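# Move the folded skirt into the taped rectangle intact

## Task

Relocate the folded skirt so every part of it rests within the taped rectangle and no part lies on the tape. It must keep its original fold with the same face upward; crumpling or flattening it lowers the result, and spreading it out or bunching it up may lose everything. Dropping the skirt may cost some or all credit. At the end, release it and pull the hands away.

## Robot and tools

Robot: two arms on a table, left_arm on the +y side and right_arm on the -y side, each ending in a 16-motor four-finger hand (right_arm has a right hand, left_arm its mirror-image left hand). Calibrated bases: left_arm at (-0.042, +0.334, 0) m, right_arm at (-0.011, -0.288, 0) m. A camera stand sits behind the arms.

Scene frame: origin at table-top height, halfway between the nominal bases; +x reaches out over the table, +z is up. Image left/right does not match arm names.

Hand point axes (right hand): +z runs along straightened fingers toward the tips; +x crosses the palm away from the thumb; the palm face sits at y = -0.062 m and curling fingers first swing their tips toward +y. On the left hand +x points toward the thumb instead. A rigid mast near the wrist on the palm side (x +0.05 to +0.10, z -0.16 to -0.11, up to y +0.06 m; x sign flipped on the left hand) can collide with things. Fingertips have 3 cm rubber caps; the rest is hard plastic. Straight fingers reach about 0.139 m past knuckles at z = -0.017 m.

execute_actions(actions, cameras): actions is a list of actions, each a table of at most 15 rows; each row is one 1/30 s control step and a short table repeats its final row to fill 15 steps, so one action lasts 0.5 s. Every row is a single flat list of 48 numbers in [-1, 1] covering both arms, even when one arm is idle: left_arm dx, dy, dz, rx, ry, rz; then 16 left-hand motor numbers; left current_limit; left speed; then the same 24 for right_arm.
- Arm numbers are offsets, not poses: each is measured from that arm's Hand target as it stood when the action began, expressed in that Hand target's own axes. Every row in an action is counted from that same starting target, not from the preceding row; a repeated offset in a new action moves further. Scale: 1.0 = 0.6 m for dx, dy, dz and 180 degrees for the rotation vector rx, ry, rz. The commanded orientation is clipped to within 40 degrees of the measured one. Small moves may not start, and the hand often stops short; an all-zero action re-requests the target, and any residual gap can be sent as a further offset. Arms sag under load, so command a bit higher when lifting.
- Hand motor numbers are absolute goal positions, scaled linearly between each hinge's two stops. Order per hand: index_mcp, index_abd, index_pip, index_dip, middle_mcp, middle_abd, middle_pip, middle_dip, ring_mcp, ring_abd, ring_pip, ring_dip, thumb_cmc, thumb_axl, thumb_mcp, thumb_ipl. Straight values: _mcp +0.75, _abd 0.00, _pip +0.58, _dip +0.70, thumb_cmc +0.71 (thumb flat beside palm), thumb_axl +0.68, thumb_mcp +0.23, thumb_ipl +0.17. Moving toward -1 curls fingers toward the palm, swings the thumb in front of the palm, and bends the thumb. A 0 is a real goal; to keep a hand unchanged, resend its hand_goal, hand_current_limit and hand_speed.
- current_limit: -1 to +1 maps to 0 to 550 mA (floor 11 mA); it also caps hinge speed, and strongly negative values may not lift a finger. speed: motors travel at (speed+1)/2 of 8.5 rad/s. Defaults are +0.4 and -0.6; values persist until changed.
- cameras: names to return ("all", or [] for none). Omitted/null gives all images only when actions is empty. Names: cam_head_left, cam_head_right, cam_high, cam_low, cam_left_wrist, cam_right_wrist, all 672x504. An unknown name voids the call.

zoom_image(camera, region): enlarges a part of that camera's most recent image; region is [x0, y0, x1, y1] pixels from the top-left, at most 504 wide and high.
read_manual(section): only "licences"; no motion.
finished_scene(scene): optional scene = 1; ends irreversibly and must leave the skirt in place without the robot.

Results: end_effector_position (m) and end_effector_quat_wxyz in the scene frame, accurate only to a few cm; Hand target (the next offsets' origin); per-motor hand_goal, hand_measured, hand_current_ma (positive pushes toward -1) and hand_state (moving, goal, blocked, overload); hand_current_limit, hand_speed; joint positions, velocities (may read "within noise"), torques (offset, noisy, numbers 3 and 4 wrap at ±28 N m); end-effector positions at some steps; motor temperatures. A call returns once the robot rests, up to 3 s after its last action. Thinking time also passes in the simulation while the last command is held.

Grip: a finger presses only while its goal lies past the object's surface, harder the further past, up to the current limit. A motor at 495 mA or more for 5 s in total shuts off for 10 s. Motors reaching 85 °C print MOTOR HOT; at 100 °C the arm drops for 30-60 s or more. Holding loads, stretching out or pushing at unreachable poses heats motors.

Avoid: dropping the skirt or letting go while it moves; slamming or hard pushing; hitting fixed or heavy objects; any contact between the two arms or one hand gripping the other's fingers; anything leaving the table. Arm stops lose queued hand commands.

Each tool is called after ">>>" as name([rows], argument=value, ...), one row to a line, values as JSON.

## Session

>>> execute_actions(actions=[])

Scene clock: 0.00 s.
left_arm: end_effector_position=(+0.6566, +0.0020, +0.3324) hand_goal=(+0.754, +0.000, +0.576, +0.696, +0.754, +0.000, +0.576, +0.696, +0.754, +0.000, +0.576, +0.696, +0.714, +0.678, +0.226, +0.168) hand_measured=(+0.754, +0.000, +0.576, +0.696, +0.754, +0.000, +0.576, +0.696, +0.754, +0.000, +0.576, +0.696, +0.714, +0.678, +0.226, +0.168) hand_current_ma=(+0, +0, +0, +0, +0, +0, +0, +0, +0, +0, +0, +0, +0, +0, +0, +0) hand_state=(goal, goal, goal, goal, goal, goal, goal, goal, goal, goal, goal, goal, goal, goal, goal, goal) hand_current_limit=0.40 hand_speed=-0.60 end_effector_quat_wxyz=(+0.588, -0.072, +0.802, +0.077) | right_arm: end_effector_position=(+0.6562, -0.2414, +0.2109) hand_goal=(+0.754, +0.000, +0.576, +0.696, +0.754, +0.000, +0.576, +0.696, +0.754, +0.000, +0.576, +0.696, +0.714, +0.678, +0.226, +0.168) hand_measured=(+0.754, +0.000, +0.576, +0.696, +0.754, +0.000, +0.576, +0.696, +0.754, +0.000, +0.576, +0.696, +0.714, +0.678, +0.226, +0.168) hand_current_ma=(+0, +0, +0, +0, +0, +0, +0, +0, +0, +0, +0, +0, +0, +0, +0, +0) hand_state=(goal, goal, goal, goal, goal, goal, goal, goal, goal, goal, goal, goal, goal, goal, goal, goal) hand_current_limit=0.40 hand_speed=-0.60 end_effector_quat_wxyz=(+0.176, -0.202, +0.958, -0.102)
Joint positions: left_arm=[-0.671 2.099 2.13 -0.492 -0.842 -1.886] | right_arm=[-0.072 1.881 1.839 -1.134 0.114 -2.037]
Joint velocities: within noise
Joint torques (N m): no reading
Motor temperatures (°C): left_arm=[26 26 30 34 29 28] | right_arm=[28 31 28 28 34 27]
Heat: left arm: hottest wrist pitch 34 °C; right arm: hottest wrist yaw 34 °C.
Hand target: left_arm +0.6605, -0.0011, +0.3360; +0.593, -0.076, +0.799, +0.072 | right_arm +0.6637, -0.2416, +0.2164; +0.184, -0.201, +0.956, -0.104

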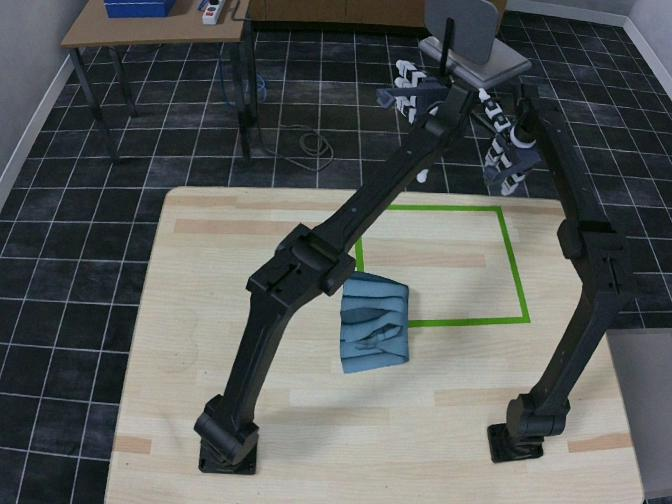

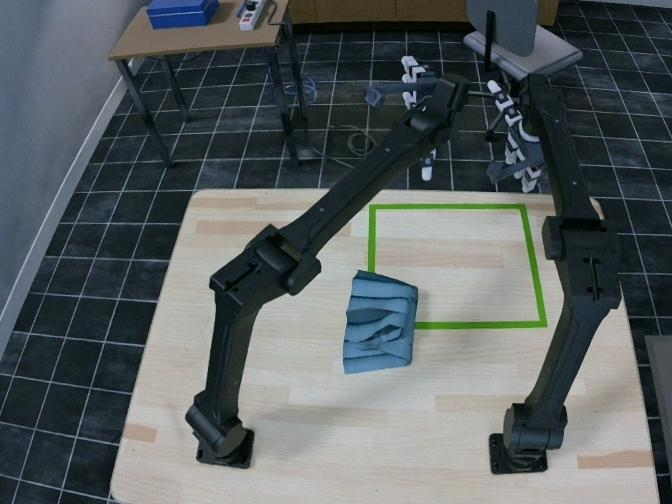

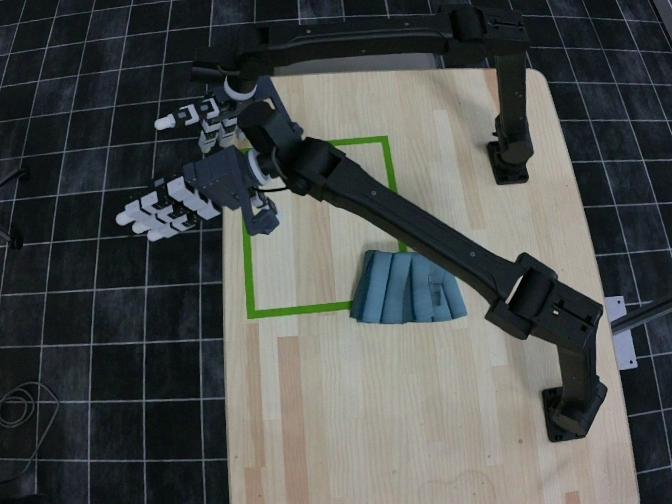

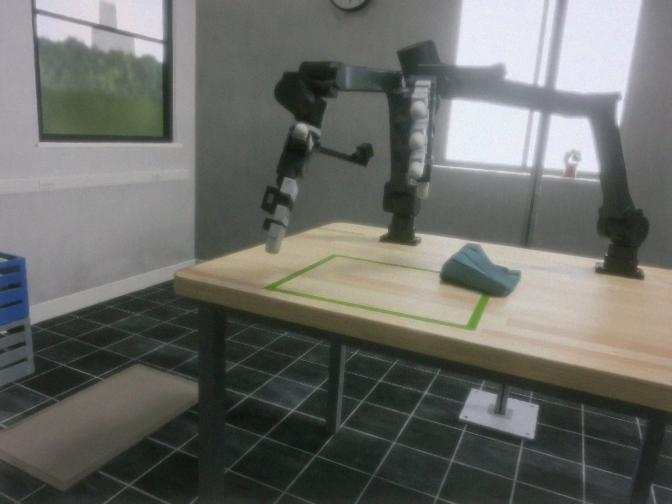

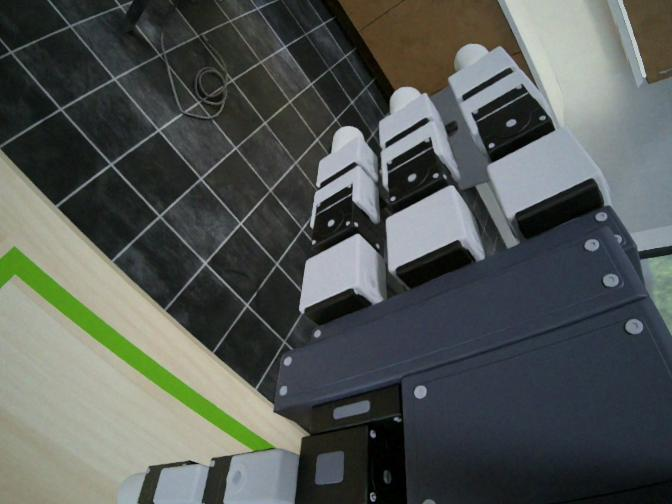

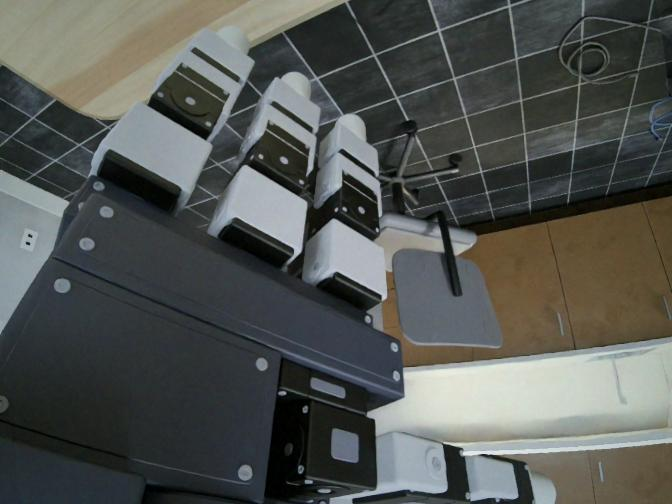

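>>> zoom_image(camera="cam_low", region=[400, 220, 560, 340])

>>> zoom_image(camera="cam_high", region=[320, 220, 500, 355])

>>> zoom_image(camera="cam_head_left", region=[310, 250, 450, 390])

>>> zoom_image(camera="cam_head_right", region=[310, 250, 450, 390])

Scaled by 3.150.

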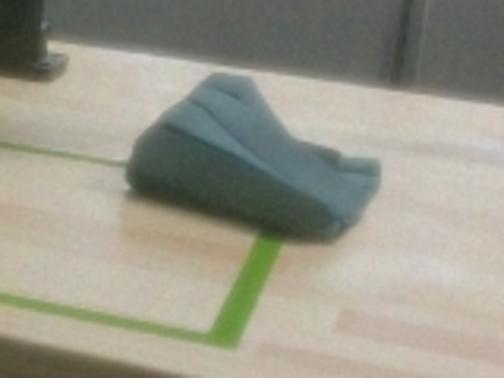

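Scaled by 2.800.

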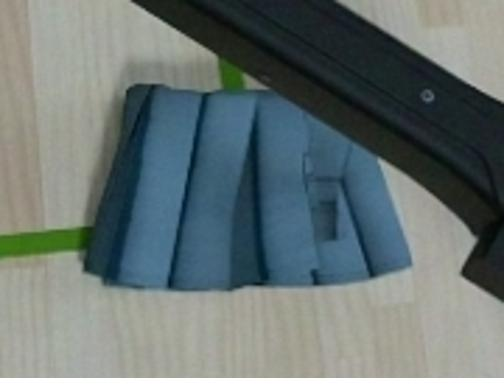

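Scaled by 3.600.

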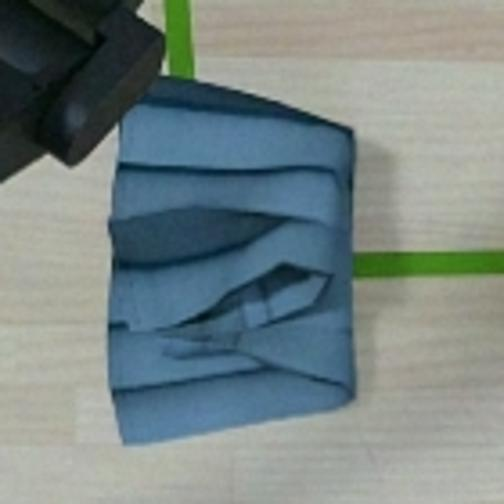

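Scaled by 3.600.

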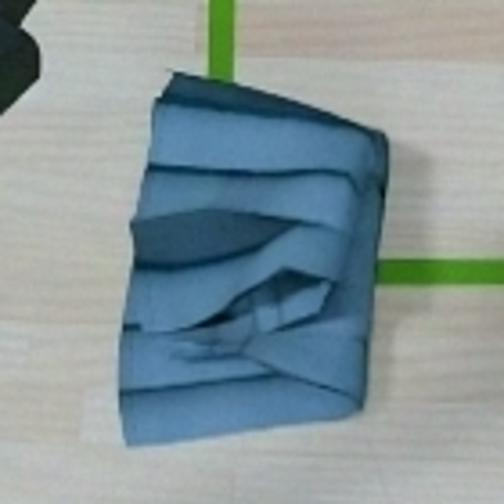

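>>> execute_actions([
  [[-0.0013,0.05,0.0105,0,0,0,0.754,0,0.576,0.696,0.754,0,0.576,0.696,0.754,0,0.576,0.696,0.714,0.678,0.226,0.168,0.4,-0.6,-0.005,-0.0045,-0.015,0,0,0,0.754,0,0.576,0.696,0.754,0,0.576,0.696,0.754,0,0.576,0.696,0.714,0.678,0.226,0.168,0.4,-0.6],[-0.005,0.196,0.042,0,0,0,0.754,0,0.576,0.696,0.754,0,0.576,0.696,0.754,0,0.576,0.696,0.714,0.678,0.226,0.168,0.4,-0.6,-0.02,-0.018,-0.061,0,0,0,0.754,0,0.576,0.696,0.754,0,0.576,0.696,0.754,0,0.576,0.696,0.714,0.678,0.226,0.168,0.4,-0.6]],
], cameras=[])

Scene clock: 45.93 s.
left_arm: end_effector_position=(+0.6579, +0.1186, +0.3329) hand_goal=(+0.754, +0.000, +0.576, +0.696, +0.754, +0.000, +0.576, +0.696, +0.754, +0.000, +0.576, +0.696, +0.714, +0.678, +0.226, +0.168) hand_measured=(+0.754, +0.002, +0.576, +0.696, +0.754, +0.002, +0.576, +0.696, +0.754, +0.002, +0.576, +0.696, +0.714, +0.678, +0.226, +0.168) hand_current_ma=(+0, +0, +0, +0, +0, +0, +0, +0, +0, +0, +0, +0, +0, +0, +0, +0) hand_state=(goal, goal, goal, goal, goal, goal, goal, goal, goal, goal, goal, goal, goal, goal, goal, goal) hand_current_limit=0.40 hand_speed=-0.60 end_effector_quat_wxyz=(+0.588, -0.079, +0.802, +0.072) | right_arm: end_effector_position=(+0.6522, -0.2412, +0.2356) hand_goal=(+0.754, +0.000, +0.576, +0.696, +0.754, +0.000, +0.576, +0.696, +0.754, +0.000, +0.576, +0.696, +0.714, +0.678, +0.226, +0.168) hand_measured=(+0.752, +0.000, +0.576, +0.696, +0.752, +0.000, +0.576, +0.696, +0.752, +0.000, +0.576, +0.696, +0.714, +0.678, +0.224, +0.168) hand_current_ma=(-1, +0, +0, +0, -1, +0, +0, +0, -1, +0, +0, +0, +0, +0, -2, +0) hand_state=(goal, goal, goal, goal, goal, goal, goal, goal, goal, goal, goal, goal, goal, goal, goal, goal) hand_current_limit=0.40 hand_speed=-0.60 end_effector_quat_wxyz=(+0.168, -0.203, +0.960, -0.100)
Joint positions: left_arm=[-0.529 1.891 1.8 -0.314 -0.712 -1.821] | right_arm=[-0.072 1.881 1.908 -1.22 0.114 -2.037]
Joint torques (N m): left_arm=[1.03 -17.03 12.16 2.63 -0.31 0.24] | right_arm=[-0.73 -20.95 14.04 0.85 0.18 0]
Motor temperatures (°C): left_arm=[26 33 40 33 28 27] | right_arm=[28 37 36 28 33 27]
Heat: left arm: hottest elbow 40 °C; right arm: hottest shoulder 37 °C.
Hand target: left_arm +0.6605, +0.1191, +0.3345; +0.593, -0.076, +0.799, +0.072 | right_arm +0.6632, -0.2416, +0.2564; +0.184, -0.201, +0.956, -0.104
Off the commanded pose: left_arm 0.003 m, 1 deg | right_arm 0.023 m, 2 deg.
Step readings (end_effector_position of left_arm | right_arm):
0: (+0.6566, +0.0020, +0.3324) | (+0.6562, -0.2414, +0.2109)
1: (+0.6567, +0.0019, +0.3324) | (+0.6562, -0.2414, +0.2109)
2: (+0.6573, +0.0021, +0.3312) | (+0.6562, -0.2414, +0.2109)
4: (+0.6557, +0.0082, +0.3235) | (+0.6533, -0.2413, +0.2118)
8: (+0.6496, +0.0553, +0.3099) | (+0.6492, -0.2412, +0.2199)
15: (+0.6639, +0.1385, +0.3260) | (+0.6533, -0.2413, +0.2354)
No camera images: "cameras" was empty.

>>> execute_actions([
  [[-0.0025,0.1,0.021,0,0,0,0.754,0,0.576,0.696,0.754,0,0.576,0.696,0.754,0,0.576,0.696,0.714,0.678,0.226,0.168,0.4,-0.6,-0.01,-0.009,-0.03,0,0,0,0.754,0,0.576,0.696,0.754,0,0.576,0.696,0.754,0,0.576,0.696,0.714,0.678,0.226,0.168,0.4,-0.6],[-0.005,0.196,0.042,0,0,0,0.754,0,0.576,0.696,0.754,0,0.576,0.696,0.754,0,0.576,0.696,0.714,0.678,0.226,0.168,0.4,-0.6,-0.02,-0.018,-0.061,0,0,0,0.754,0,0.576,0.696,0.754,0,0.576,0.696,0.754,0,0.576,0.696,0.714,0.678,0.226,0.168,0.4,-0.6]],
  [[-0.0025,0.1,0.021,0,0,0,0.754,0,0.576,0.696,0.754,0,0.576,0.696,0.754,0,0.576,0.696,0.714,0.678,0.226,0.168,0.4,-0.6,-0.01,-0.009,-0.03,0,0,0,0.754,0,0.576,0.696,0.754,0,0.576,0.696,0.754,0,0.576,0.696,0.714,0.678,0.226,0.168,0.4,-0.6],[-0.005,0.196,0.042,0,0,0,0.754,0,0.576,0.696,0.754,0,0.576,0.696,0.754,0,0.576,0.696,0.714,0.678,0.226,0.168,0.4,-0.6,-0.02,-0.018,-0.061,0,0,0,0.754,0,0.576,0.696,0.754,0,0.576,0.696,0.754,0,0.576,0.696,0.714,0.678,0.226,0.168,0.4,-0.6]],
  [[-0.0025,0.1,0.021,0,0,0,0.754,0,0.576,0.696,0.754,0,0.576,0.696,0.754,0,0.576,0.696,0.714,0.678,0.226,0.168,0.4,-0.6,-0.01,-0.009,-0.03,0,0,0,0.754,0,0.576,0.696,0.754,0,0.576,0.696,0.754,0,0.576,0.696,0.714,0.678,0.226,0.168,0.4,-0.6],[-0.005,0.196,0.042,0,0,0,0.754,0,0.576,0.696,0.754,0,0.576,0.696,0.754,0,0.576,0.696,0.714,0.678,0.226,0.168,0.4,-0.6,-0.02,-0.018,-0.061,0,0,0,0.754,0,0.576,0.696,0.754,0,0.576,0.696,0.754,0,0.576,0.696,0.714,0.678,0.226,0.168,0.4,-0.6]],
], cameras=["cam_head_left", "cam_high", "cam_low"])

Scene clock: 52.23 s.
left_arm: end_effector_position=(+0.6556, +0.4797, +0.3184) hand_goal=(+0.754, +0.000, +0.576, +0.696, +0.754, +0.000, +0.576, +0.696, +0.754, +0.000, +0.576, +0.696, +0.714, +0.678, +0.226, +0.168) hand_measured=(+0.754, +0.002, +0.576, +0.696, +0.754, +0.002, +0.576, +0.696, +0.754, +0.002, +0.576, +0.696, +0.714, +0.678, +0.226, +0.168) hand_current_ma=(+0, +0, +0, +0, +0, +0, +0, +0, +0, +0, +0, +0, +0, +0, +0, +0) hand_state=(goal, goal, goal, goal, goal, goal, goal, goal, goal, goal, goal, goal, goal, goal, goal, goal) hand_current_limit=0.40 hand_speed=-0.60 end_effector_quat_wxyz=(+0.581, -0.081, +0.807, +0.069) | right_arm: end_effector_position=(+0.6548, -0.2413, +0.3688) hand_goal=(+0.754, +0.000, +0.576, +0.696, +0.754, +0.000, +0.576, +0.696, +0.754, +0.000, +0.576, +0.696, +0.714, +0.678, +0.226, +0.168) hand_measured=(+0.752, +0.000, +0.576, +0.696, +0.752, +0.000, +0.576, +0.696, +0.752, +0.000, +0.576, +0.696, +0.714, +0.678, +0.224, +0.168) hand_current_ma=(-1, +0, +0, +0, -1, +0, +0, +0, -1, +0, +0, +0, +0, +0, -3, +0) hand_state=(goal, goal, goal, goal, goal, goal, goal, goal, goal, goal, goal, goal, goal, goal, goal, goal) hand_current_limit=0.40 hand_speed=-0.60 end_effector_quat_wxyz=(+0.179, -0.201, +0.958, -0.103)
Joint positions: left_arm=[0.056 1.651 1.426 -0.1 -0.159 -1.606] | right_arm=[-0.072 1.98 2.415 -1.606 0.114 -2.037]
Joint torques (N m): left_arm=[0.44 -13.98 13.53 3.03 -0.1 0.23] | right_arm=[-0.79 -20.31 13.37 0.91 0.17 0]
Heat: left arm: hottest elbow 39 °C; right arm: hottest elbow 39 °C.
Hand target: left_arm +0.6610, +0.4803, +0.3303; +0.593, -0.076, +0.799, +0.072 | right_arm +0.6618, -0.2418, +0.3762; +0.184, -0.201, +0.956, -0.104
Off the commanded pose: left_arm 0.013 m, 2 deg | right_arm 0.010 m, 1 deg.
Step readings (end_effector_position of left_arm | right_arm):
0: (+0.6579, +0.1187, +0.3329) | (+0.6522, -0.2412, +0.2356)
1: (+0.6581, +0.1187, +0.3325) | (+0.6521, -0.2412, +0.2357)
2: (+0.6593, +0.1198, +0.3307) | (+0.6516, -0.2412, +0.2367)
4: (+0.6578, +0.1260, +0.3225) | (+0.6487, -0.2411, +0.2416)
8: (+0.6522, +0.1821, +0.3106) | (+0.6498, -0.2412, +0.2630)
15: (+0.6609, +0.2632, +0.3249) | (+0.6541, -0.2413, +0.2860)
16: (+0.6614, +0.2642, +0.3271) | (+0.6536, -0.2413, +0.2862)
17: (+0.6630, +0.2629, +0.3275) | (+0.6526, -0.2413, +0.2871)
19: (+0.6638, +0.2628, +0.3245) | (+0.6501, -0.2412, +0.2910)
23: (+0.6568, +0.3029, +0.3184) | (+0.6508, -0.2412, +0.3097)
30: (+0.6568, +0.3785, +0.3231) | (+0.6520, -0.2412, +0.3365)
31: (+0.6573, +0.3798, +0.3232) | (+0.6517, -0.2412, +0.3376)
32: (+0.6598, +0.3788, +0.3223) | (+0.6511, -0.2412, +0.3389)
34: (+0.6647, +0.3793, +0.3195) | (+0.6505, -0.2412, +0.3432)
38: (+0.6609, +0.4238, +0.3159) | (+0.6532, -0.2413, +0.3565)
45: (+0.6495, +0.5010, +0.3181) | (+0.6521, -0.2412, +0.3763)
Images, in order (width x height): cam_head_left 672x504, cam_high 672x504, cam_low 672x504.

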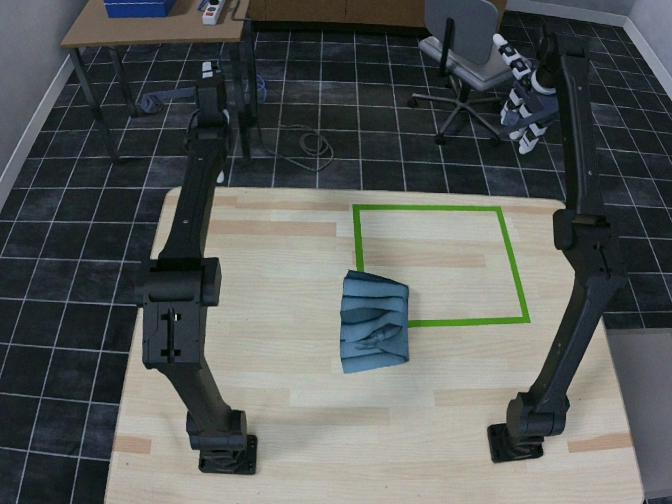

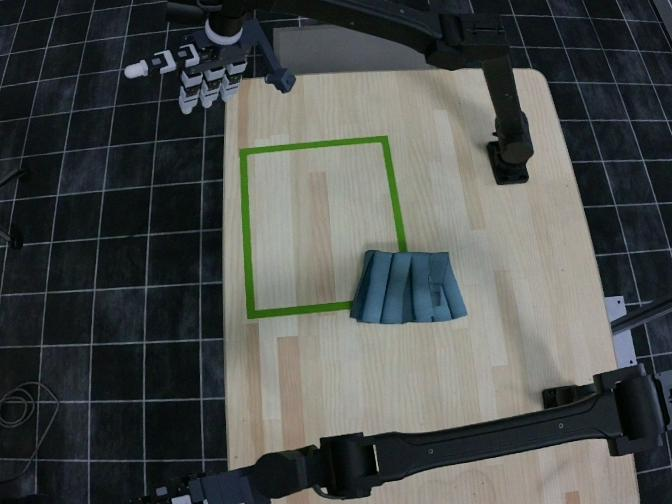

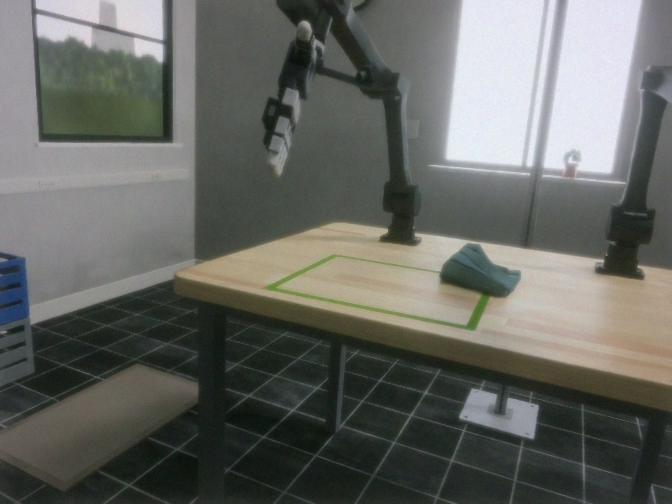

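>>> execute_actions([
  [[0,0,0,0,0,0,0.754,0,0.576,0.696,0.754,0,0.576,0.696,0.754,0,0.576,0.696,0.714,0.678,0.226,0.168,0.4,-0.6,0.142,0.087,-0.126,0.0235,-0.186,0.0735,0.754,0,0.576,0.696,0.754,0,0.576,0.696,0.754,0,0.576,0.696,0.714,0.678,0.226,0.168,0.4,-0.6]],
  [[0,0,0,0,0,0,0.754,0,0.576,0.696,0.754,0,0.576,0.696,0.754,0,0.576,0.696,0.714,0.678,0.226,0.168,0.4,-0.6,0,0,0,0.0235,-0.186,0.0735,0.754,0,0.576,0.696,0.754,0,0.576,0.696,0.754,0,0.576,0.696,0.714,0.678,0.226,0.168,0.4,-0.6]],
], cameras=[])

Scene clock: 63.57 s.
left_arm: end_effector_position=(+0.6556, +0.4797, +0.3184) hand_goal=(+0.754, +0.000, +0.576, +0.696, +0.754, +0.000, +0.576, +0.696, +0.754, +0.000, +0.576, +0.696, +0.714, +0.678, +0.226, +0.168) hand_measured=(+0.754, +0.002, +0.576, +0.696, +0.754, +0.002, +0.576, +0.696, +0.754, +0.002, +0.576, +0.696, +0.714, +0.678, +0.226, +0.168) hand_current_ma=(+0, +0, +0, +0, +0, +0, +0, +0, +0, +0, +0, +0, +0, +0, +0, +0) hand_state=(goal, goal, goal, goal, goal, goal, goal, goal, goal, goal, goal, goal, goal, goal, goal, goal) hand_current_limit=0.40 hand_speed=-0.60 end_effector_quat_wxyz=(+0.581, -0.081, +0.807, +0.069) | right_arm: end_effector_position=(+0.5336, -0.2287, +0.4084) hand_goal=(+0.754, +0.000, +0.576, +0.696, +0.754, +0.000, +0.576, +0.696, +0.754, +0.000, +0.576, +0.696, +0.714, +0.678, +0.226, +0.168) hand_measured=(+0.752, -0.002, +0.576, +0.696, +0.752, -0.002, +0.576, +0.696, +0.752, -0.002, +0.576, +0.696, +0.714, +0.678, +0.224, +0.168) hand_current_ma=(-2, -1, +0, +0, -1, -1, +0, +0, -1, -1, +0, +0, +0, +0, -3, +0) hand_state=(goal, goal, goal, goal, goal, goal, goal, goal, goal, goal, goal, goal, goal, goal, goal, goal) hand_current_limit=0.40 hand_speed=-0.60 end_effector_quat_wxyz=(+0.691, -0.011, +0.723, -0.007)
Joint positions: left_arm=[0.056 1.651 1.426 -0.1 -0.159 -1.606] | right_arm=[-0.115 1.154 0.875 0.234 -0.077 -1.6]
Joint torques (N m): left_arm=[0.44 -13.92 13.68 3 -0.09 0.24] | right_arm=[0.32 -9.47 9.96 3.38 0.32 0.19]
Motor temperatures (°C): left_arm=[26 32 38 33 28 26] | right_arm=[28 38 42 28 32 26]
Heat: left arm: hottest elbow 38 °C; right arm: hottest elbow 42 °C.
Hand target: left_arm +0.6610, +0.4803, +0.3303; +0.593, -0.076, +0.799, +0.072 | right_arm +0.5413, -0.2213, +0.4045; +0.707, +0.000, +0.707, +0.000
Off the commanded pose: left_arm 0.013 m, 2 deg | right_arm 0.011 m, 3 deg.
Step readings (end_effector_position of left_arm | right_arm):
0: (+0.6556, +0.4797, +0.3184) | (+0.6548, -0.2413, +0.3688)
1: (+0.6556, +0.4797, +0.3184) | (+0.6544, -0.2406, +0.3692)
2: (+0.6556, +0.4797, +0.3184) | (+0.6517, -0.2375, +0.3683)
4: (+0.6556, +0.4797, +0.3184) | (+0.6316, -0.2290, +0.3616)
8: (+0.6556, +0.4797, +0.3184) | (+0.5722, -0.2173, +0.3559)
15: (+0.6556, +0.4797, +0.3184) | (+0.5205, -0.2104, +0.4110)
16: (+0.6556, +0.4797, +0.3184) | (+0.5171, -0.2109, +0.4209)
17: (+0.6556, +0.4797, +0.3184) | (+0.5157, -0.2102, +0.4296)
19: (+0.6556, +0.4797, +0.3184) | (+0.5129, -0.2097, +0.4397)
23: (+0.6556, +0.4797, +0.3184) | (+0.5089, -0.2142, +0.4245)
30: (+0.6556, +0.4797, +0.3184) | (+0.5254, -0.2230, +0.3894)
No camera images: "cameras" was empty.

>>> execute_actions([
  [[0,0,0,0,0,0,0.754,0,0.576,0.696,0.754,0,0.576,0.696,0.754,0,0.576,0.696,0.714,0.678,0.226,0.168,0.4,-0.6,0.017,0.09,-0.097,0,0,0.2,0.754,0,0.576,0.696,0.754,0,0.576,0.696,0.754,0,0.576,0.696,0.714,0.678,0.226,0.168,0.4,-0.6]],
  [[0,0,0,0,0,0,0.754,0,0.576,0.696,0.754,0,0.576,0.696,0.754,0,0.576,0.696,0.714,0.678,0.226,0.168,0.4,-0.6,0.066,0.063,-0.097,0,0,0.2,0.754,0,0.576,0.696,0.754,0,0.576,0.696,0.754,0,0.576,0.696,0.714,0.678,0.226,0.168,0.4,-0.6]],
  [[0,0,0,0,0,0,0.754,0,0.576,0.696,0.754,0,0.576,0.696,0.754,0,0.576,0.696,0.714,0.678,0.226,0.168,0.4,-0.6,0.091,0.012,-0.097,0,0,0.2,0.754,0,0.576,0.696,0.754,0,0.576,0.696,0.754,0,0.576,0.696,0.714,0.678,0.226,0.168,0.4,-0.6]],
  [[0,0,0,0,0,0,0.754,0,0.576,0.696,0.754,0,0.576,0.696,0.754,0,0.576,0.696,0.714,0.678,0.226,0.168,0.4,-0.6,0.0805,-0.044,-0.097,0,0,0.2,0.754,0,0.576,0.696,0.754,0,0.576,0.696,0.754,0,0.576,0.696,0.714,0.678,0.226,0.168,0.4,-0.6]],
  [[0,0,0,0,0,0,0.754,0,0.576,0.696,0.754,0,0.576,0.696,0.754,0,0.576,0.696,0.714,0.678,0.226,0.168,0.4,-0.6,0.039,-0.083,-0.097,0,0,0.2,0.754,0,0.576,0.696,0.754,0,0.576,0.696,0.754,0,0.576,0.696,-0.571,0.678,0.226,0.168,0.4,-0.6]],
], cameras=["cam_head_left","cam_high","cam_low"])

Scene clock: 70.40 s.
left_arm: end_effector_position=(+0.6556, +0.4797, +0.3184) hand_goal=(+0.754, +0.000, +0.576, +0.696, +0.754, +0.000, +0.576, +0.696, +0.754, +0.000, +0.576, +0.696, +0.714, +0.678, +0.226, +0.168) hand_measured=(+0.754, +0.002, +0.576, +0.696, +0.754, +0.002, +0.576, +0.696, +0.754, +0.002, +0.576, +0.696, +0.714, +0.678, +0.226, +0.168) hand_current_ma=(+0, +0, +0, +0, +0, +0, +0, +0, +0, +0, +0, +0, +0, +0, +0, +0) hand_state=(goal, goal, goal, goal, goal, goal, goal, goal, goal, goal, goal, goal, goal, goal, goal, goal) hand_current_limit=0.40 hand_speed=-0.60 end_effector_quat_wxyz=(+0.581, -0.081, +0.807, +0.069) | right_arm: end_effector_position=(+0.2458, +0.0451, +0.3355) hand_goal=(+0.754, +0.000, +0.576, +0.696, +0.754, +0.000, +0.576, +0.696, +0.754, +0.000, +0.576, +0.696, -0.570, +0.678, +0.226, +0.168) hand_measured=(+0.760, +0.002, +0.576, +0.696, +0.760, +0.002, +0.576, +0.696, +0.760, +0.002, +0.576, +0.696, -0.548, +0.678, +0.224, +0.168) hand_current_ma=(+8, +1, +0, +0, +6, +1, +0, +0, +8, +1, +0, +0, +39, +0, -1, +0) hand_state=(goal, goal, goal, goal, goal, goal, goal, goal, goal, goal, goal, goal, blocked, goal, goal, goal) hand_current_limit=0.40 hand_speed=-0.60 end_effector_quat_wxyz=(+0.025, +0.689, +0.022, +0.724)
Joint positions: left_arm=[0.056 1.651 1.426 -0.1 -0.159 -1.606] | right_arm=[1.333 1.4 0.88 0.779 1.372 1.252]
Joint torques (N m): left_arm=[0.5 -13.86 13.68 3 -0.09 0.24] | right_arm=[-1.44 -12.34 12.38 1.06 0.08 -0.06]
Heat: left arm: hottest elbow 38 °C; right arm: hottest elbow 41 °C.
Hand target: left_arm +0.6610, +0.4803, +0.3303; +0.593, -0.076, +0.799, +0.072 | right_arm +0.2507, +0.0491, +0.3535; +0.001, +0.707, +0.000, +0.707
Off the commanded pose: left_arm 0.013 m, 2 deg | right_arm 0.019 m, 5 deg.
Step readings (end_effector_position of left_arm | right_arm):
0: (+0.6556, +0.4797, +0.3184) | (+0.5336, -0.2287, +0.4084)
1: (+0.6556, +0.4797, +0.3184) | (+0.5336, -0.2289, +0.4077)
2: (+0.6556, +0.4797, +0.3184) | (+0.5327, -0.2284, +0.4082)
4: (+0.6556, +0.4797, +0.3184) | (+0.5226, -0.2199, +0.4037)
8: (+0.6556, +0.4797, +0.3184) | (+0.4949, -0.1863, +0.3794)
15: (+0.6556, +0.4797, +0.3184) | (+0.4830, -0.1693, +0.3825)
16: (+0.6556, +0.4797, +0.3184) | (+0.4826, -0.1704, +0.3870)
17: (+0.6556, +0.4797, +0.3184) | (+0.4812, -0.1708, +0.3902)
19: (+0.6556, +0.4797, +0.3184) | (+0.4701, -0.1638, +0.3921)
23: (+0.6556, +0.4797, +0.3184) | (+0.4388, -0.1247, +0.3764)
30: (+0.6556, +0.4797, +0.3184) | (+0.4230, -0.1129, +0.3743)
31: (+0.6556, +0.4797, +0.3184) | (+0.4226, -0.1147, +0.3740)
32: (+0.6556, +0.4797, +0.3184) | (+0.4203, -0.1165, +0.3745)
34: (+0.6556, +0.4797, +0.3184) | (+0.4085, -0.1086, +0.3761)
38: (+0.6556, +0.4797, +0.3184) | (+0.3733, -0.0665, +0.3697)
45: (+0.6556, +0.4797, +0.3184) | (+0.3610, -0.0615, +0.3439)
46: (+0.6556, +0.4797, +0.3184) | (+0.3610, -0.0636, +0.3441)
47: (+0.6556, +0.4797, +0.3184) | (+0.3580, -0.0659, +0.3447)
49: (+0.6556, +0.4797, +0.3184) | (+0.3448, -0.0605, +0.3460)
53: (+0.6556, +0.4797, +0.3184) | (+0.3131, -0.0177, +0.3468)
60: (+0.6556, +0.4797, +0.3184) | (+0.3025, -0.0059, +0.3515)
61: (+0.6556, +0.4797, +0.3184) | (+0.3023, -0.0071, +0.3513)
62: (+0.6556, +0.4797, +0.3184) | (+0.2991, -0.0083, +0.3501)
64: (+0.6556, +0.4797, +0.3184) | (+0.2880, -0.0063, +0.3470)
68: (+0.6556, +0.4797, +0.3184) | (+0.2600, +0.0291, +0.3452)
75: (+0.6556, +0.4797, +0.3184) | (+0.2458, +0.0447, +0.3439)
Images, in order (width x height): cam_head_left 672x504, cam_high 672x504, cam_low 672x504.

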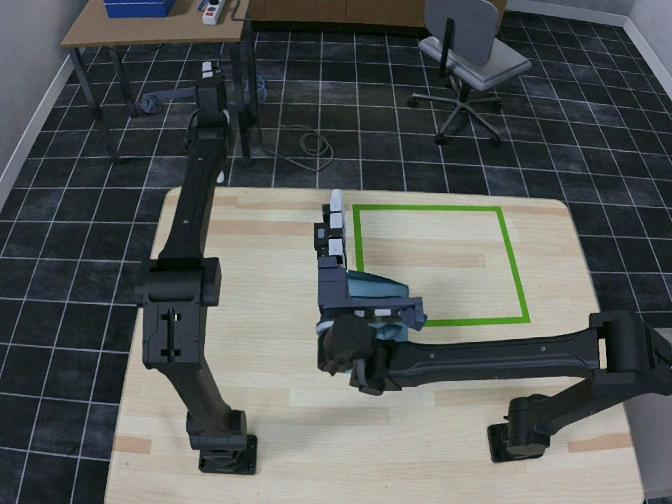

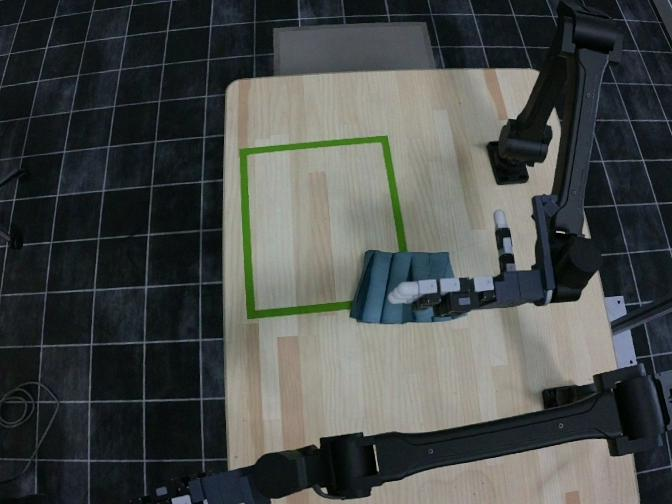

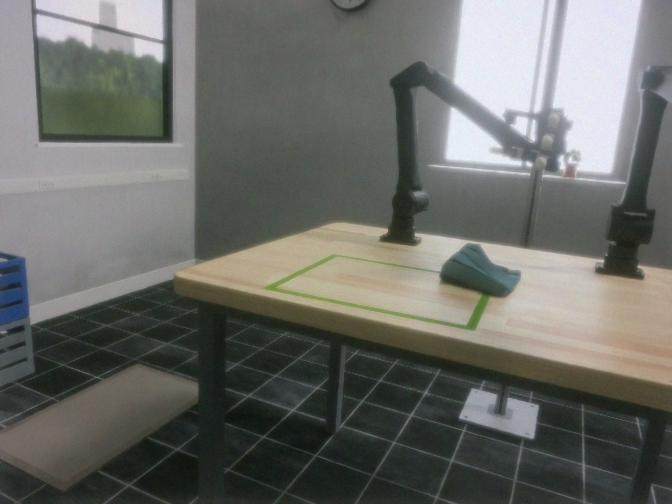

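>>> execute_actions([
  [[0,0,0,0,0,0,0.754,0,0.576,0.696,0.754,0,0.576,0.696,0.754,0,0.576,0.696,0.714,0.678,0.226,0.168,0.4,-0.6,-0.2,-0.067,-0.1,0,0,0,0.754,0,0.576,0.696,0.754,0,0.576,0.696,0.754,0,0.576,0.696,-0.571,0.678,0.226,0.168,0.4,-0.6]],
  [[0,0,0,0,0,0,0.754,0,0.576,0.696,0.754,0,0.576,0.696,0.754,0,0.576,0.696,0.714,0.678,0.226,0.168,0.4,-0.6,-0.18,0,0,0,0,0,0.754,0,0.576,0.696,0.754,0,0.576,0.696,0.754,0,0.576,0.696,-0.571,0.678,0.226,0.168,0.4,-0.6]],
], cameras=["cam_head_left","cam_high","cam_low","cam_right_wrist"])

Scene clock: 74.87 s.
left_arm: end_effector_position=(+0.6556, +0.4797, +0.3184) hand_goal=(+0.754, +0.000, +0.576, +0.696, +0.754, +0.000, +0.576, +0.696, +0.754, +0.000, +0.576, +0.696, +0.714, +0.678, +0.226, +0.168) hand_measured=(+0.754, +0.002, +0.576, +0.696, +0.754, +0.002, +0.576, +0.696, +0.754, +0.002, +0.576, +0.696, +0.714, +0.678, +0.226, +0.168) hand_current_ma=(+0, +0, +0, +0, +0, +0, +0, +0, +0, +0, +0, +0, +0, +0, +0, +0) hand_state=(goal, goal, goal, goal, goal, goal, goal, goal, goal, goal, goal, goal, goal, goal, goal, goal) hand_current_limit=0.40 hand_speed=-0.60 end_effector_quat_wxyz=(+0.581, -0.081, +0.807, +0.069) | right_arm: end_effector_position=(+0.2459, +0.0385, +0.2280) hand_goal=(+0.754, +0.000, +0.576, +0.696, +0.754, +0.000, +0.576, +0.696, +0.754, +0.000, +0.576, +0.696, -0.570, +0.678, +0.226, +0.168) hand_measured=(+0.760, +0.002, +0.576, +0.696, +0.758, +0.002, +0.576, +0.696, +0.758, +0.002, +0.576, +0.696, -0.552, +0.678, +0.224, +0.168) hand_current_ma=(+6, +2, +0, +0, +4, +2, +0, +0, +5, +2, +0, +0, +30, +0, -1, +0) hand_state=(goal, goal, goal, goal, goal, goal, goal, goal, goal, goal, goal, goal, goal, goal, goal, goal) hand_current_limit=0.40 hand_speed=-0.60 end_effector_quat_wxyz=(+0.028, +0.695, +0.035, +0.717)
Joint positions: left_arm=[0.056 1.651 1.426 -0.1 -0.159 -1.606] | right_arm=[1.331 1.567 0.736 0.977 1.361 1.339]
Joint torques (N m): left_arm=[0.44 -13.86 13.68 2.99 -0.09 0.24] | right_arm=[-1.67 -12.04 7.54 2.28 -0.09 -0.13]
Heat: left arm: hottest elbow 38 °C; right arm: hottest elbow 41 °C.
Hand target: left_arm +0.6610, +0.4803, +0.3303; +0.593, -0.076, +0.799, +0.072 | right_arm +0.2511, +0.0382, +0.2278; +0.024, +0.689, +0.022, +0.724
Off the commanded pose: left_arm 0.013 m, 2 deg | right_arm 0.005 m, 2 deg.
led back after a hold (right arm): the arm was led back toward your command in small steps, so it may still be short of it.
Step readings (end_effector_position of left_arm | right_arm):
0: (+0.6556, +0.4797, +0.3184) | (+0.2458, +0.0451, +0.3354)
1: (+0.6556, +0.4797, +0.3184) | (+0.2458, +0.0451, +0.3354) HELD (not all sent) right_arm
2: (+0.6556, +0.4797, +0.3184) | (+0.2458, +0.0451, +0.3354) HELD (not all sent) right_arm
4: (+0.6556, +0.4797, +0.3184) | (+0.2458, +0.0451, +0.3354) HELD (not all sent) right_arm
8: (+0.6556, +0.4797, +0.3184) | (+0.2458, +0.0451, +0.3354) HELD (not all sent) right_arm
15: (+0.6556, +0.4797, +0.3184) | (+0.2458, +0.0451, +0.3354) HELD (not all sent) right_arm
16: (+0.6556, +0.4797, +0.3184) | (+0.2458, +0.0451, +0.3354)
17: (+0.6556, +0.4797, +0.3184) | (+0.2458, +0.0450, +0.3352)
19: (+0.6556, +0.4797, +0.3184) | (+0.2456, +0.0436, +0.3311)
23: (+0.6556, +0.4797, +0.3184) | (+0.2441, +0.0354, +0.2933)
30: (+0.6556, +0.4797, +0.3184) | (+0.2453, +0.0371, +0.2306)
HELD (not all sent) right_arm: steps 1 to 15.
pose unreachable (right arm): on one or more control steps of this call, first in action 0 (counted from 0), this arm could not follow its commanded pose, so it was not sent that pose on those steps. It may still have moved: this result reports where it is.
cause: moving toward the commanded pose would bring two parts of the arm too close to each other (joints 4 (wrist pitch) to 6 (wrist roll) lie between them).
camera_calibration:
cam_right_wrist: T_world_to_cam=[[0.0633146, -0.689429, -0.721581, 0.214338], [-0.723239, 0.466523, -0.509197, 0.228057], [0.687689, 0.554115, -0.469084, 0.0384729], [0, 0, 0, 1]] pos_world=[0.124911, 0.0200589, 0.288835]
Images, in order (width x height): cam_head_left 672x504, cam_high 672x504, cam_low 672x504, cam_right_wrist 672x504.

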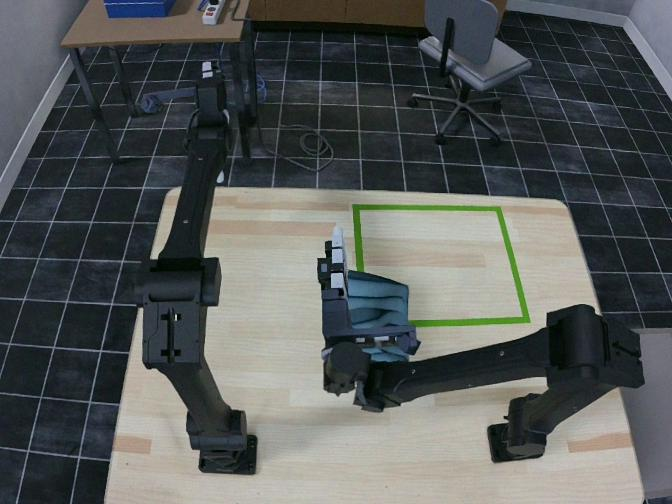

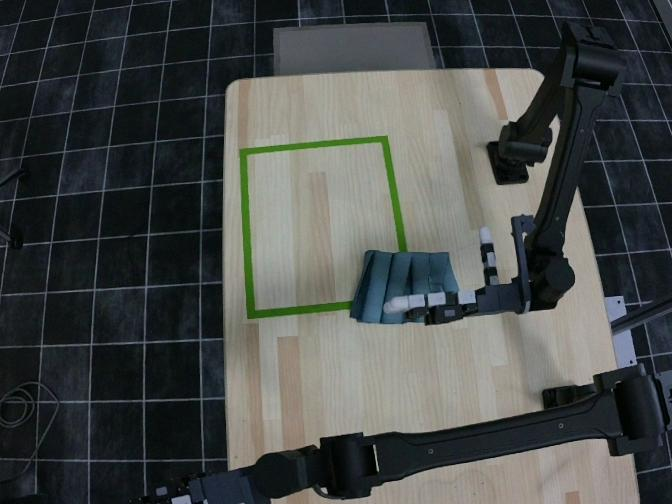

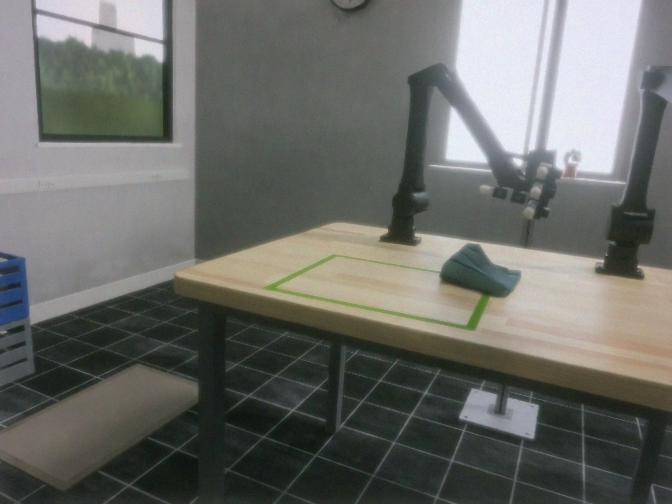

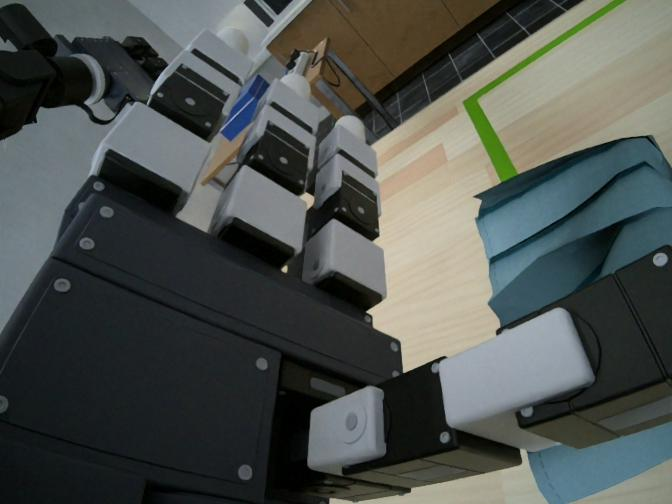

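>>> execute_actions([
  [[0,0,0,0,0,0,0.754,0,0.576,0.696,0.754,0,0.576,0.696,0.754,0,0.576,0.696,0.714,0.678,0.226,0.168,0.4,-0.6,-0.1545,-0.0885,-0.0717,0.0453,-0.0143,0.0217,0.754,0,0.576,0.696,0.754,0,0.576,0.696,0.754,0,0.576,0.696,-0.571,0.678,0.226,0.168,0.4,-0.6]],
], cameras=["cam_head_left","cam_high","cam_low","cam_right_wrist"])

Scene clock: 93.90 s.
left_arm: end_effector_position=(+0.6556, +0.4797, +0.3184) hand_goal=(+0.754, +0.000, +0.576, +0.696, +0.754, +0.000, +0.576, +0.696, +0.754, +0.000, +0.576, +0.696, +0.714, +0.678, +0.226, +0.168) hand_measured=(+0.754, +0.002, +0.576, +0.696, +0.754, +0.002, +0.576, +0.696, +0.754, +0.002, +0.576, +0.696, +0.714, +0.678, +0.226, +0.168) hand_current_ma=(+0, +0, +0, +0, +0, +0, +0, +0, +0, +0, +0, +0, +0, +0, +0, +0) hand_state=(goal, goal, goal, goal, goal, goal, goal, goal, goal, goal, goal, goal, goal, goal, goal, goal) hand_current_limit=0.40 hand_speed=-0.60 end_effector_quat_wxyz=(+0.581, -0.081, +0.807, +0.069) | right_arm: end_effector_position=(+0.2128, +0.0773, +0.1279) hand_goal=(+0.754, +0.000, +0.576, +0.696, +0.754, +0.000, +0.576, +0.696, +0.754, +0.000, +0.576, +0.696, -0.570, +0.678, +0.226, +0.168) hand_measured=(+0.756, +0.002, +0.576, +0.696, +0.756, +0.002, +0.576, +0.696, +0.756, +0.002, +0.576, +0.696, -0.552, +0.678, +0.224, +0.168) hand_current_ma=(+2, +2, +0, +0, +2, +2, +0, +0, +2, +2, +0, +0, +29, +0, -1, +0) hand_state=(goal, goal, goal, goal, goal, goal, goal, goal, goal, goal, goal, goal, goal, goal, goal, goal) hand_current_limit=0.40 hand_speed=-0.60 end_effector_quat_wxyz=(-0.031, +0.706, +0.065, +0.705)
Joint positions: left_arm=[0.056 1.651 1.426 -0.1 -0.159 -1.606] | right_arm=[1.434 1.795 0.722 1.054 1.341 1.541]
Joint torques (N m): left_arm=[0.44 -13.92 13.67 3 -0.09 0.24] | right_arm=[-0.73 -13.92 6.74 2.25 0.17 -0.07]
Heat: left arm: hottest elbow 38 °C; right arm: hottest elbow 39 °C.
Hand target: left_arm +0.6610, +0.4803, +0.3303; +0.593, -0.076, +0.799, +0.072 | right_arm +0.2132, +0.0852, +0.1299; -0.049, +0.705, +0.049, +0.706
Off the commanded pose: left_arm 0.013 m, 2 deg | right_arm 0.008 m, 3 deg.
Step readings (end_effector_position of left_arm | right_arm):
0: (+0.6556, +0.4797, +0.3184) | (+0.2459, +0.0385, +0.2280)
1: (+0.6556, +0.4797, +0.3184) | (+0.2460, +0.0386, +0.2277)
2: (+0.6556, +0.4797, +0.3184) | (+0.2454, +0.0402, +0.2254)
4: (+0.6556, +0.4797, +0.3184) | (+0.2419, +0.0475, +0.2132)
8: (+0.6556, +0.4797, +0.3184) | (+0.2242, +0.0665, +0.1693)
15: (+0.6556, +0.4797, +0.3184) | (+0.2129, +0.0768, +0.1300)
camera_calibration:
cam_right_wrist: T_world_to_cam=[[0.11974, -0.650767, -0.749777, 0.159537], [-0.79535, 0.389125, -0.464758, 0.150619], [0.594206, 0.651985, -0.470993, 0.00539576], [0, 0, 0, 1]] pos_world=[0.0974859, 0.0416938, 0.19216]
Images, in order (width x height): cam_head_left 672x504, cam_high 672x504, cam_low 672x504, cam_right_wrist 672x504.

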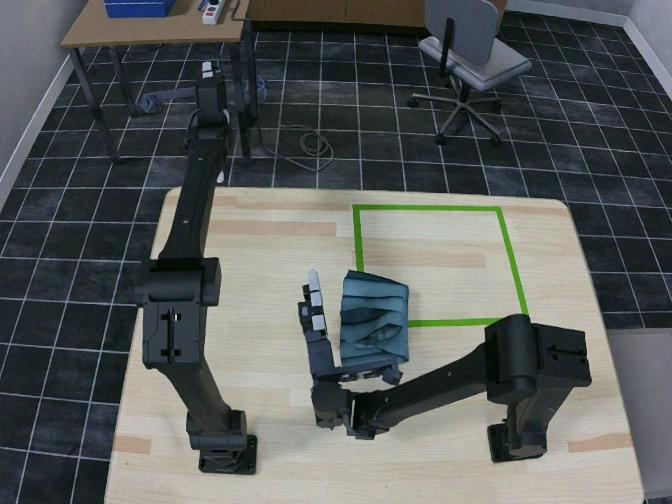

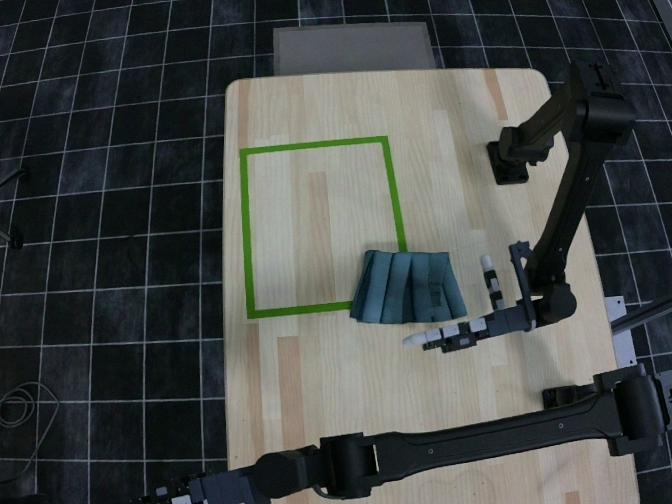

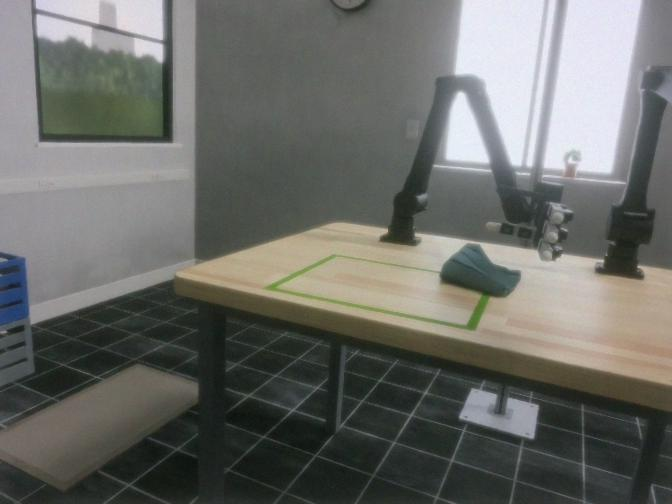

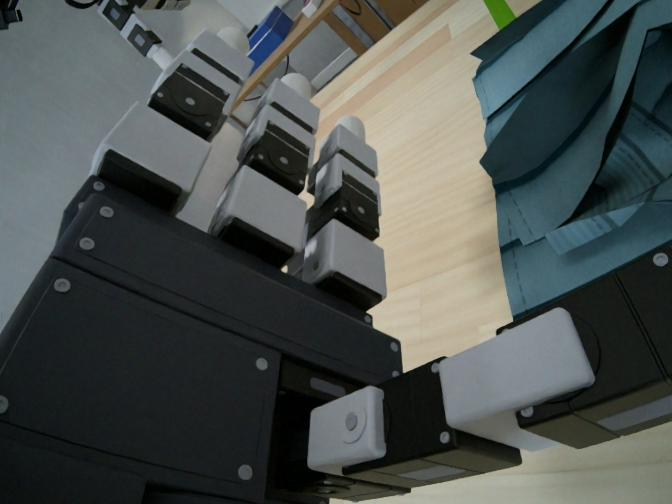

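>>> execute_actions([
  [[0,0,0,0,0,0,0.754,0,0.576,0.696,0.754,0,0.576,0.696,0.754,0,0.576,0.696,0.714,0.678,0.226,0.168,0.4,-0.6,-0.092,-0.01,0,0,0,0.02,0.754,0,0.576,0.696,0.754,0,0.576,0.696,0.754,0,0.576,0.696,-0.571,0.678,0.226,0.168,0.4,-0.6]],
], cameras=["cam_high","cam_low","cam_right_wrist"])

Scene clock: 99.27 s.
left_arm: end_effector_position=(+0.6556, +0.4797, +0.3184) hand_goal=(+0.754, +0.000, +0.576, +0.696, +0.754, +0.000, +0.576, +0.696, +0.754, +0.000, +0.576, +0.696, +0.714, +0.678, +0.226, +0.168) hand_measured=(+0.754, +0.002, +0.576, +0.696, +0.754, +0.002, +0.576, +0.696, +0.754, +0.002, +0.576, +0.696, +0.714, +0.678, +0.226, +0.168) hand_current_ma=(+0, +0, +0, +0, +0, +0, +0, +0, +0, +0, +0, +0, +0, +0, +0, +0) hand_state=(goal, goal, goal, goal, goal, goal, goal, goal, goal, goal, goal, goal, goal, goal, goal, goal) hand_current_limit=0.40 hand_speed=-0.60 end_effector_quat_wxyz=(+0.581, -0.081, +0.807, +0.069) | right_arm: end_effector_position=(+0.2125, +0.0790, +0.0742) hand_goal=(+0.754, +0.000, +0.576, +0.696, +0.754, +0.000, +0.576, +0.696, +0.754, +0.000, +0.576, +0.696, -0.570, +0.678, +0.226, +0.168) hand_measured=(+0.756, +0.002, +0.576, +0.696, +0.756, +0.002, +0.576, +0.696, +0.756, +0.002, +0.576, +0.696, -0.552, +0.678, +0.224, +0.168) hand_current_ma=(+2, +2, +0, +0, +2, +2, +0, +0, +2, +2, +0, +0, +29, +0, -1, +0) hand_state=(goal, goal, goal, goal, goal, goal, goal, goal, goal, goal, goal, goal, goal, goal, goal, goal) hand_current_limit=0.40 hand_speed=-0.60 end_effector_quat_wxyz=(-0.052, +0.710, +0.044, +0.701)
Joint positions: left_arm=[0.056 1.651 1.426 -0.1 -0.159 -1.606] | right_arm=[1.434 1.932 0.725 1.157 1.341 1.631]
Joint torques (N m): left_arm=[0.44 -13.92 13.67 3 -0.09 0.24] | right_arm=[-0.5 -14.15 6.35 2.26 0.3 -0.05]
Heat: left arm: hottest elbow 38 °C; right arm: hottest elbow 38 °C.
Hand target: left_arm +0.6610, +0.4803, +0.3303; +0.593, -0.076, +0.799, +0.072 | right_arm +0.2124, +0.0911, +0.0747; -0.071, +0.706, +0.027, +0.704
Off the commanded pose: left_arm 0.013 m, 2 deg | right_arm 0.012 m, 3 deg.
Step readings (end_effector_position of left_arm | right_arm):
0: (+0.6556, +0.4797, +0.3184) | (+0.2128, +0.0773, +0.1279)
1: (+0.6556, +0.4797, +0.3184) | (+0.2128, +0.0773, +0.1277)
2: (+0.6556, +0.4797, +0.3184) | (+0.2128, +0.0776, +0.1262)
4: (+0.6556, +0.4797, +0.3184) | (+0.2127, +0.0785, +0.1187)
8: (+0.6556, +0.4797, +0.3184) | (+0.2125, +0.0785, +0.0925)
15: (+0.6556, +0.4797, +0.3184) | (+0.2123, +0.0773, +0.0732)
camera_calibration:
cam_right_wrist: T_world_to_cam=[[0.107806, -0.604984, -0.788906, 0.122196], [-0.801709, 0.416358, -0.428846, 0.121291], [0.587912, 0.678705, -0.440135, -0.023876], [0, 0, 0, 1]] pos_world=[0.0981035, 0.0396307, 0.137907]
Images, in order (width x height): cam_high 672x504, cam_low 672x504, cam_right_wrist 672x504.

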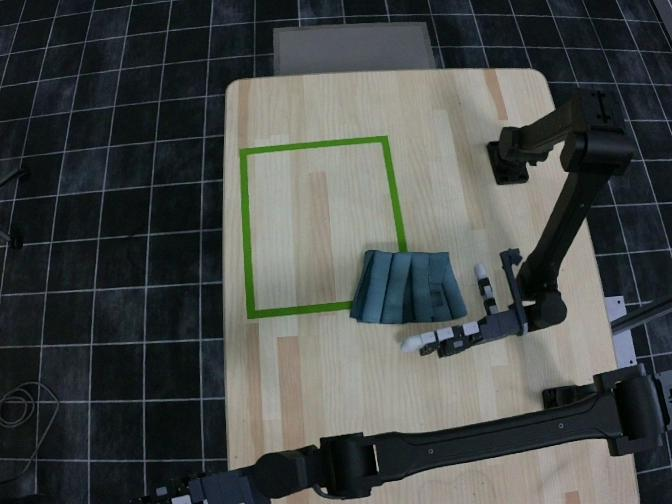

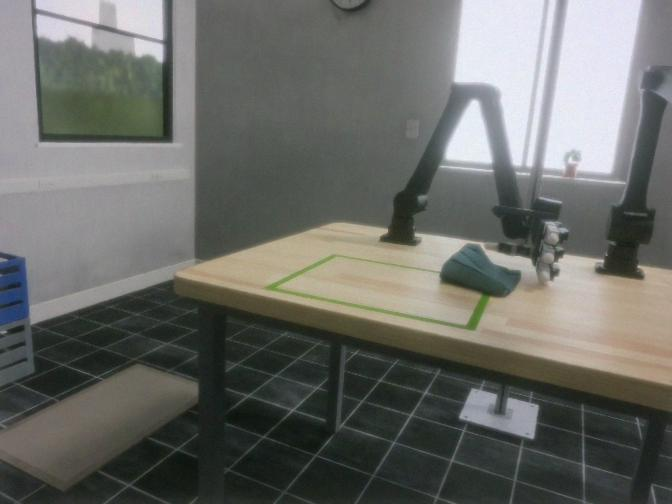

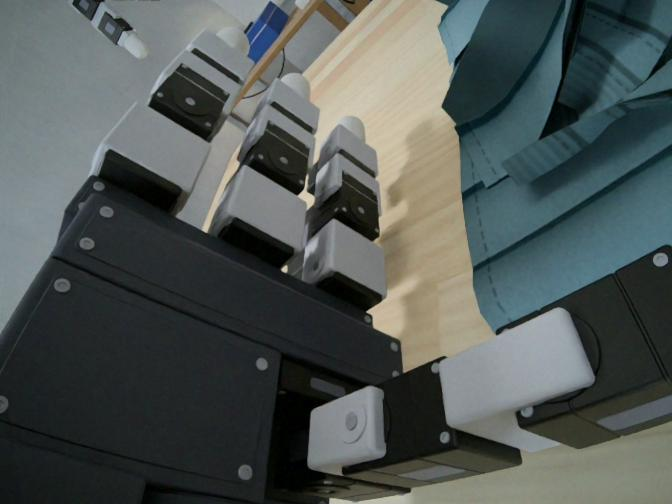

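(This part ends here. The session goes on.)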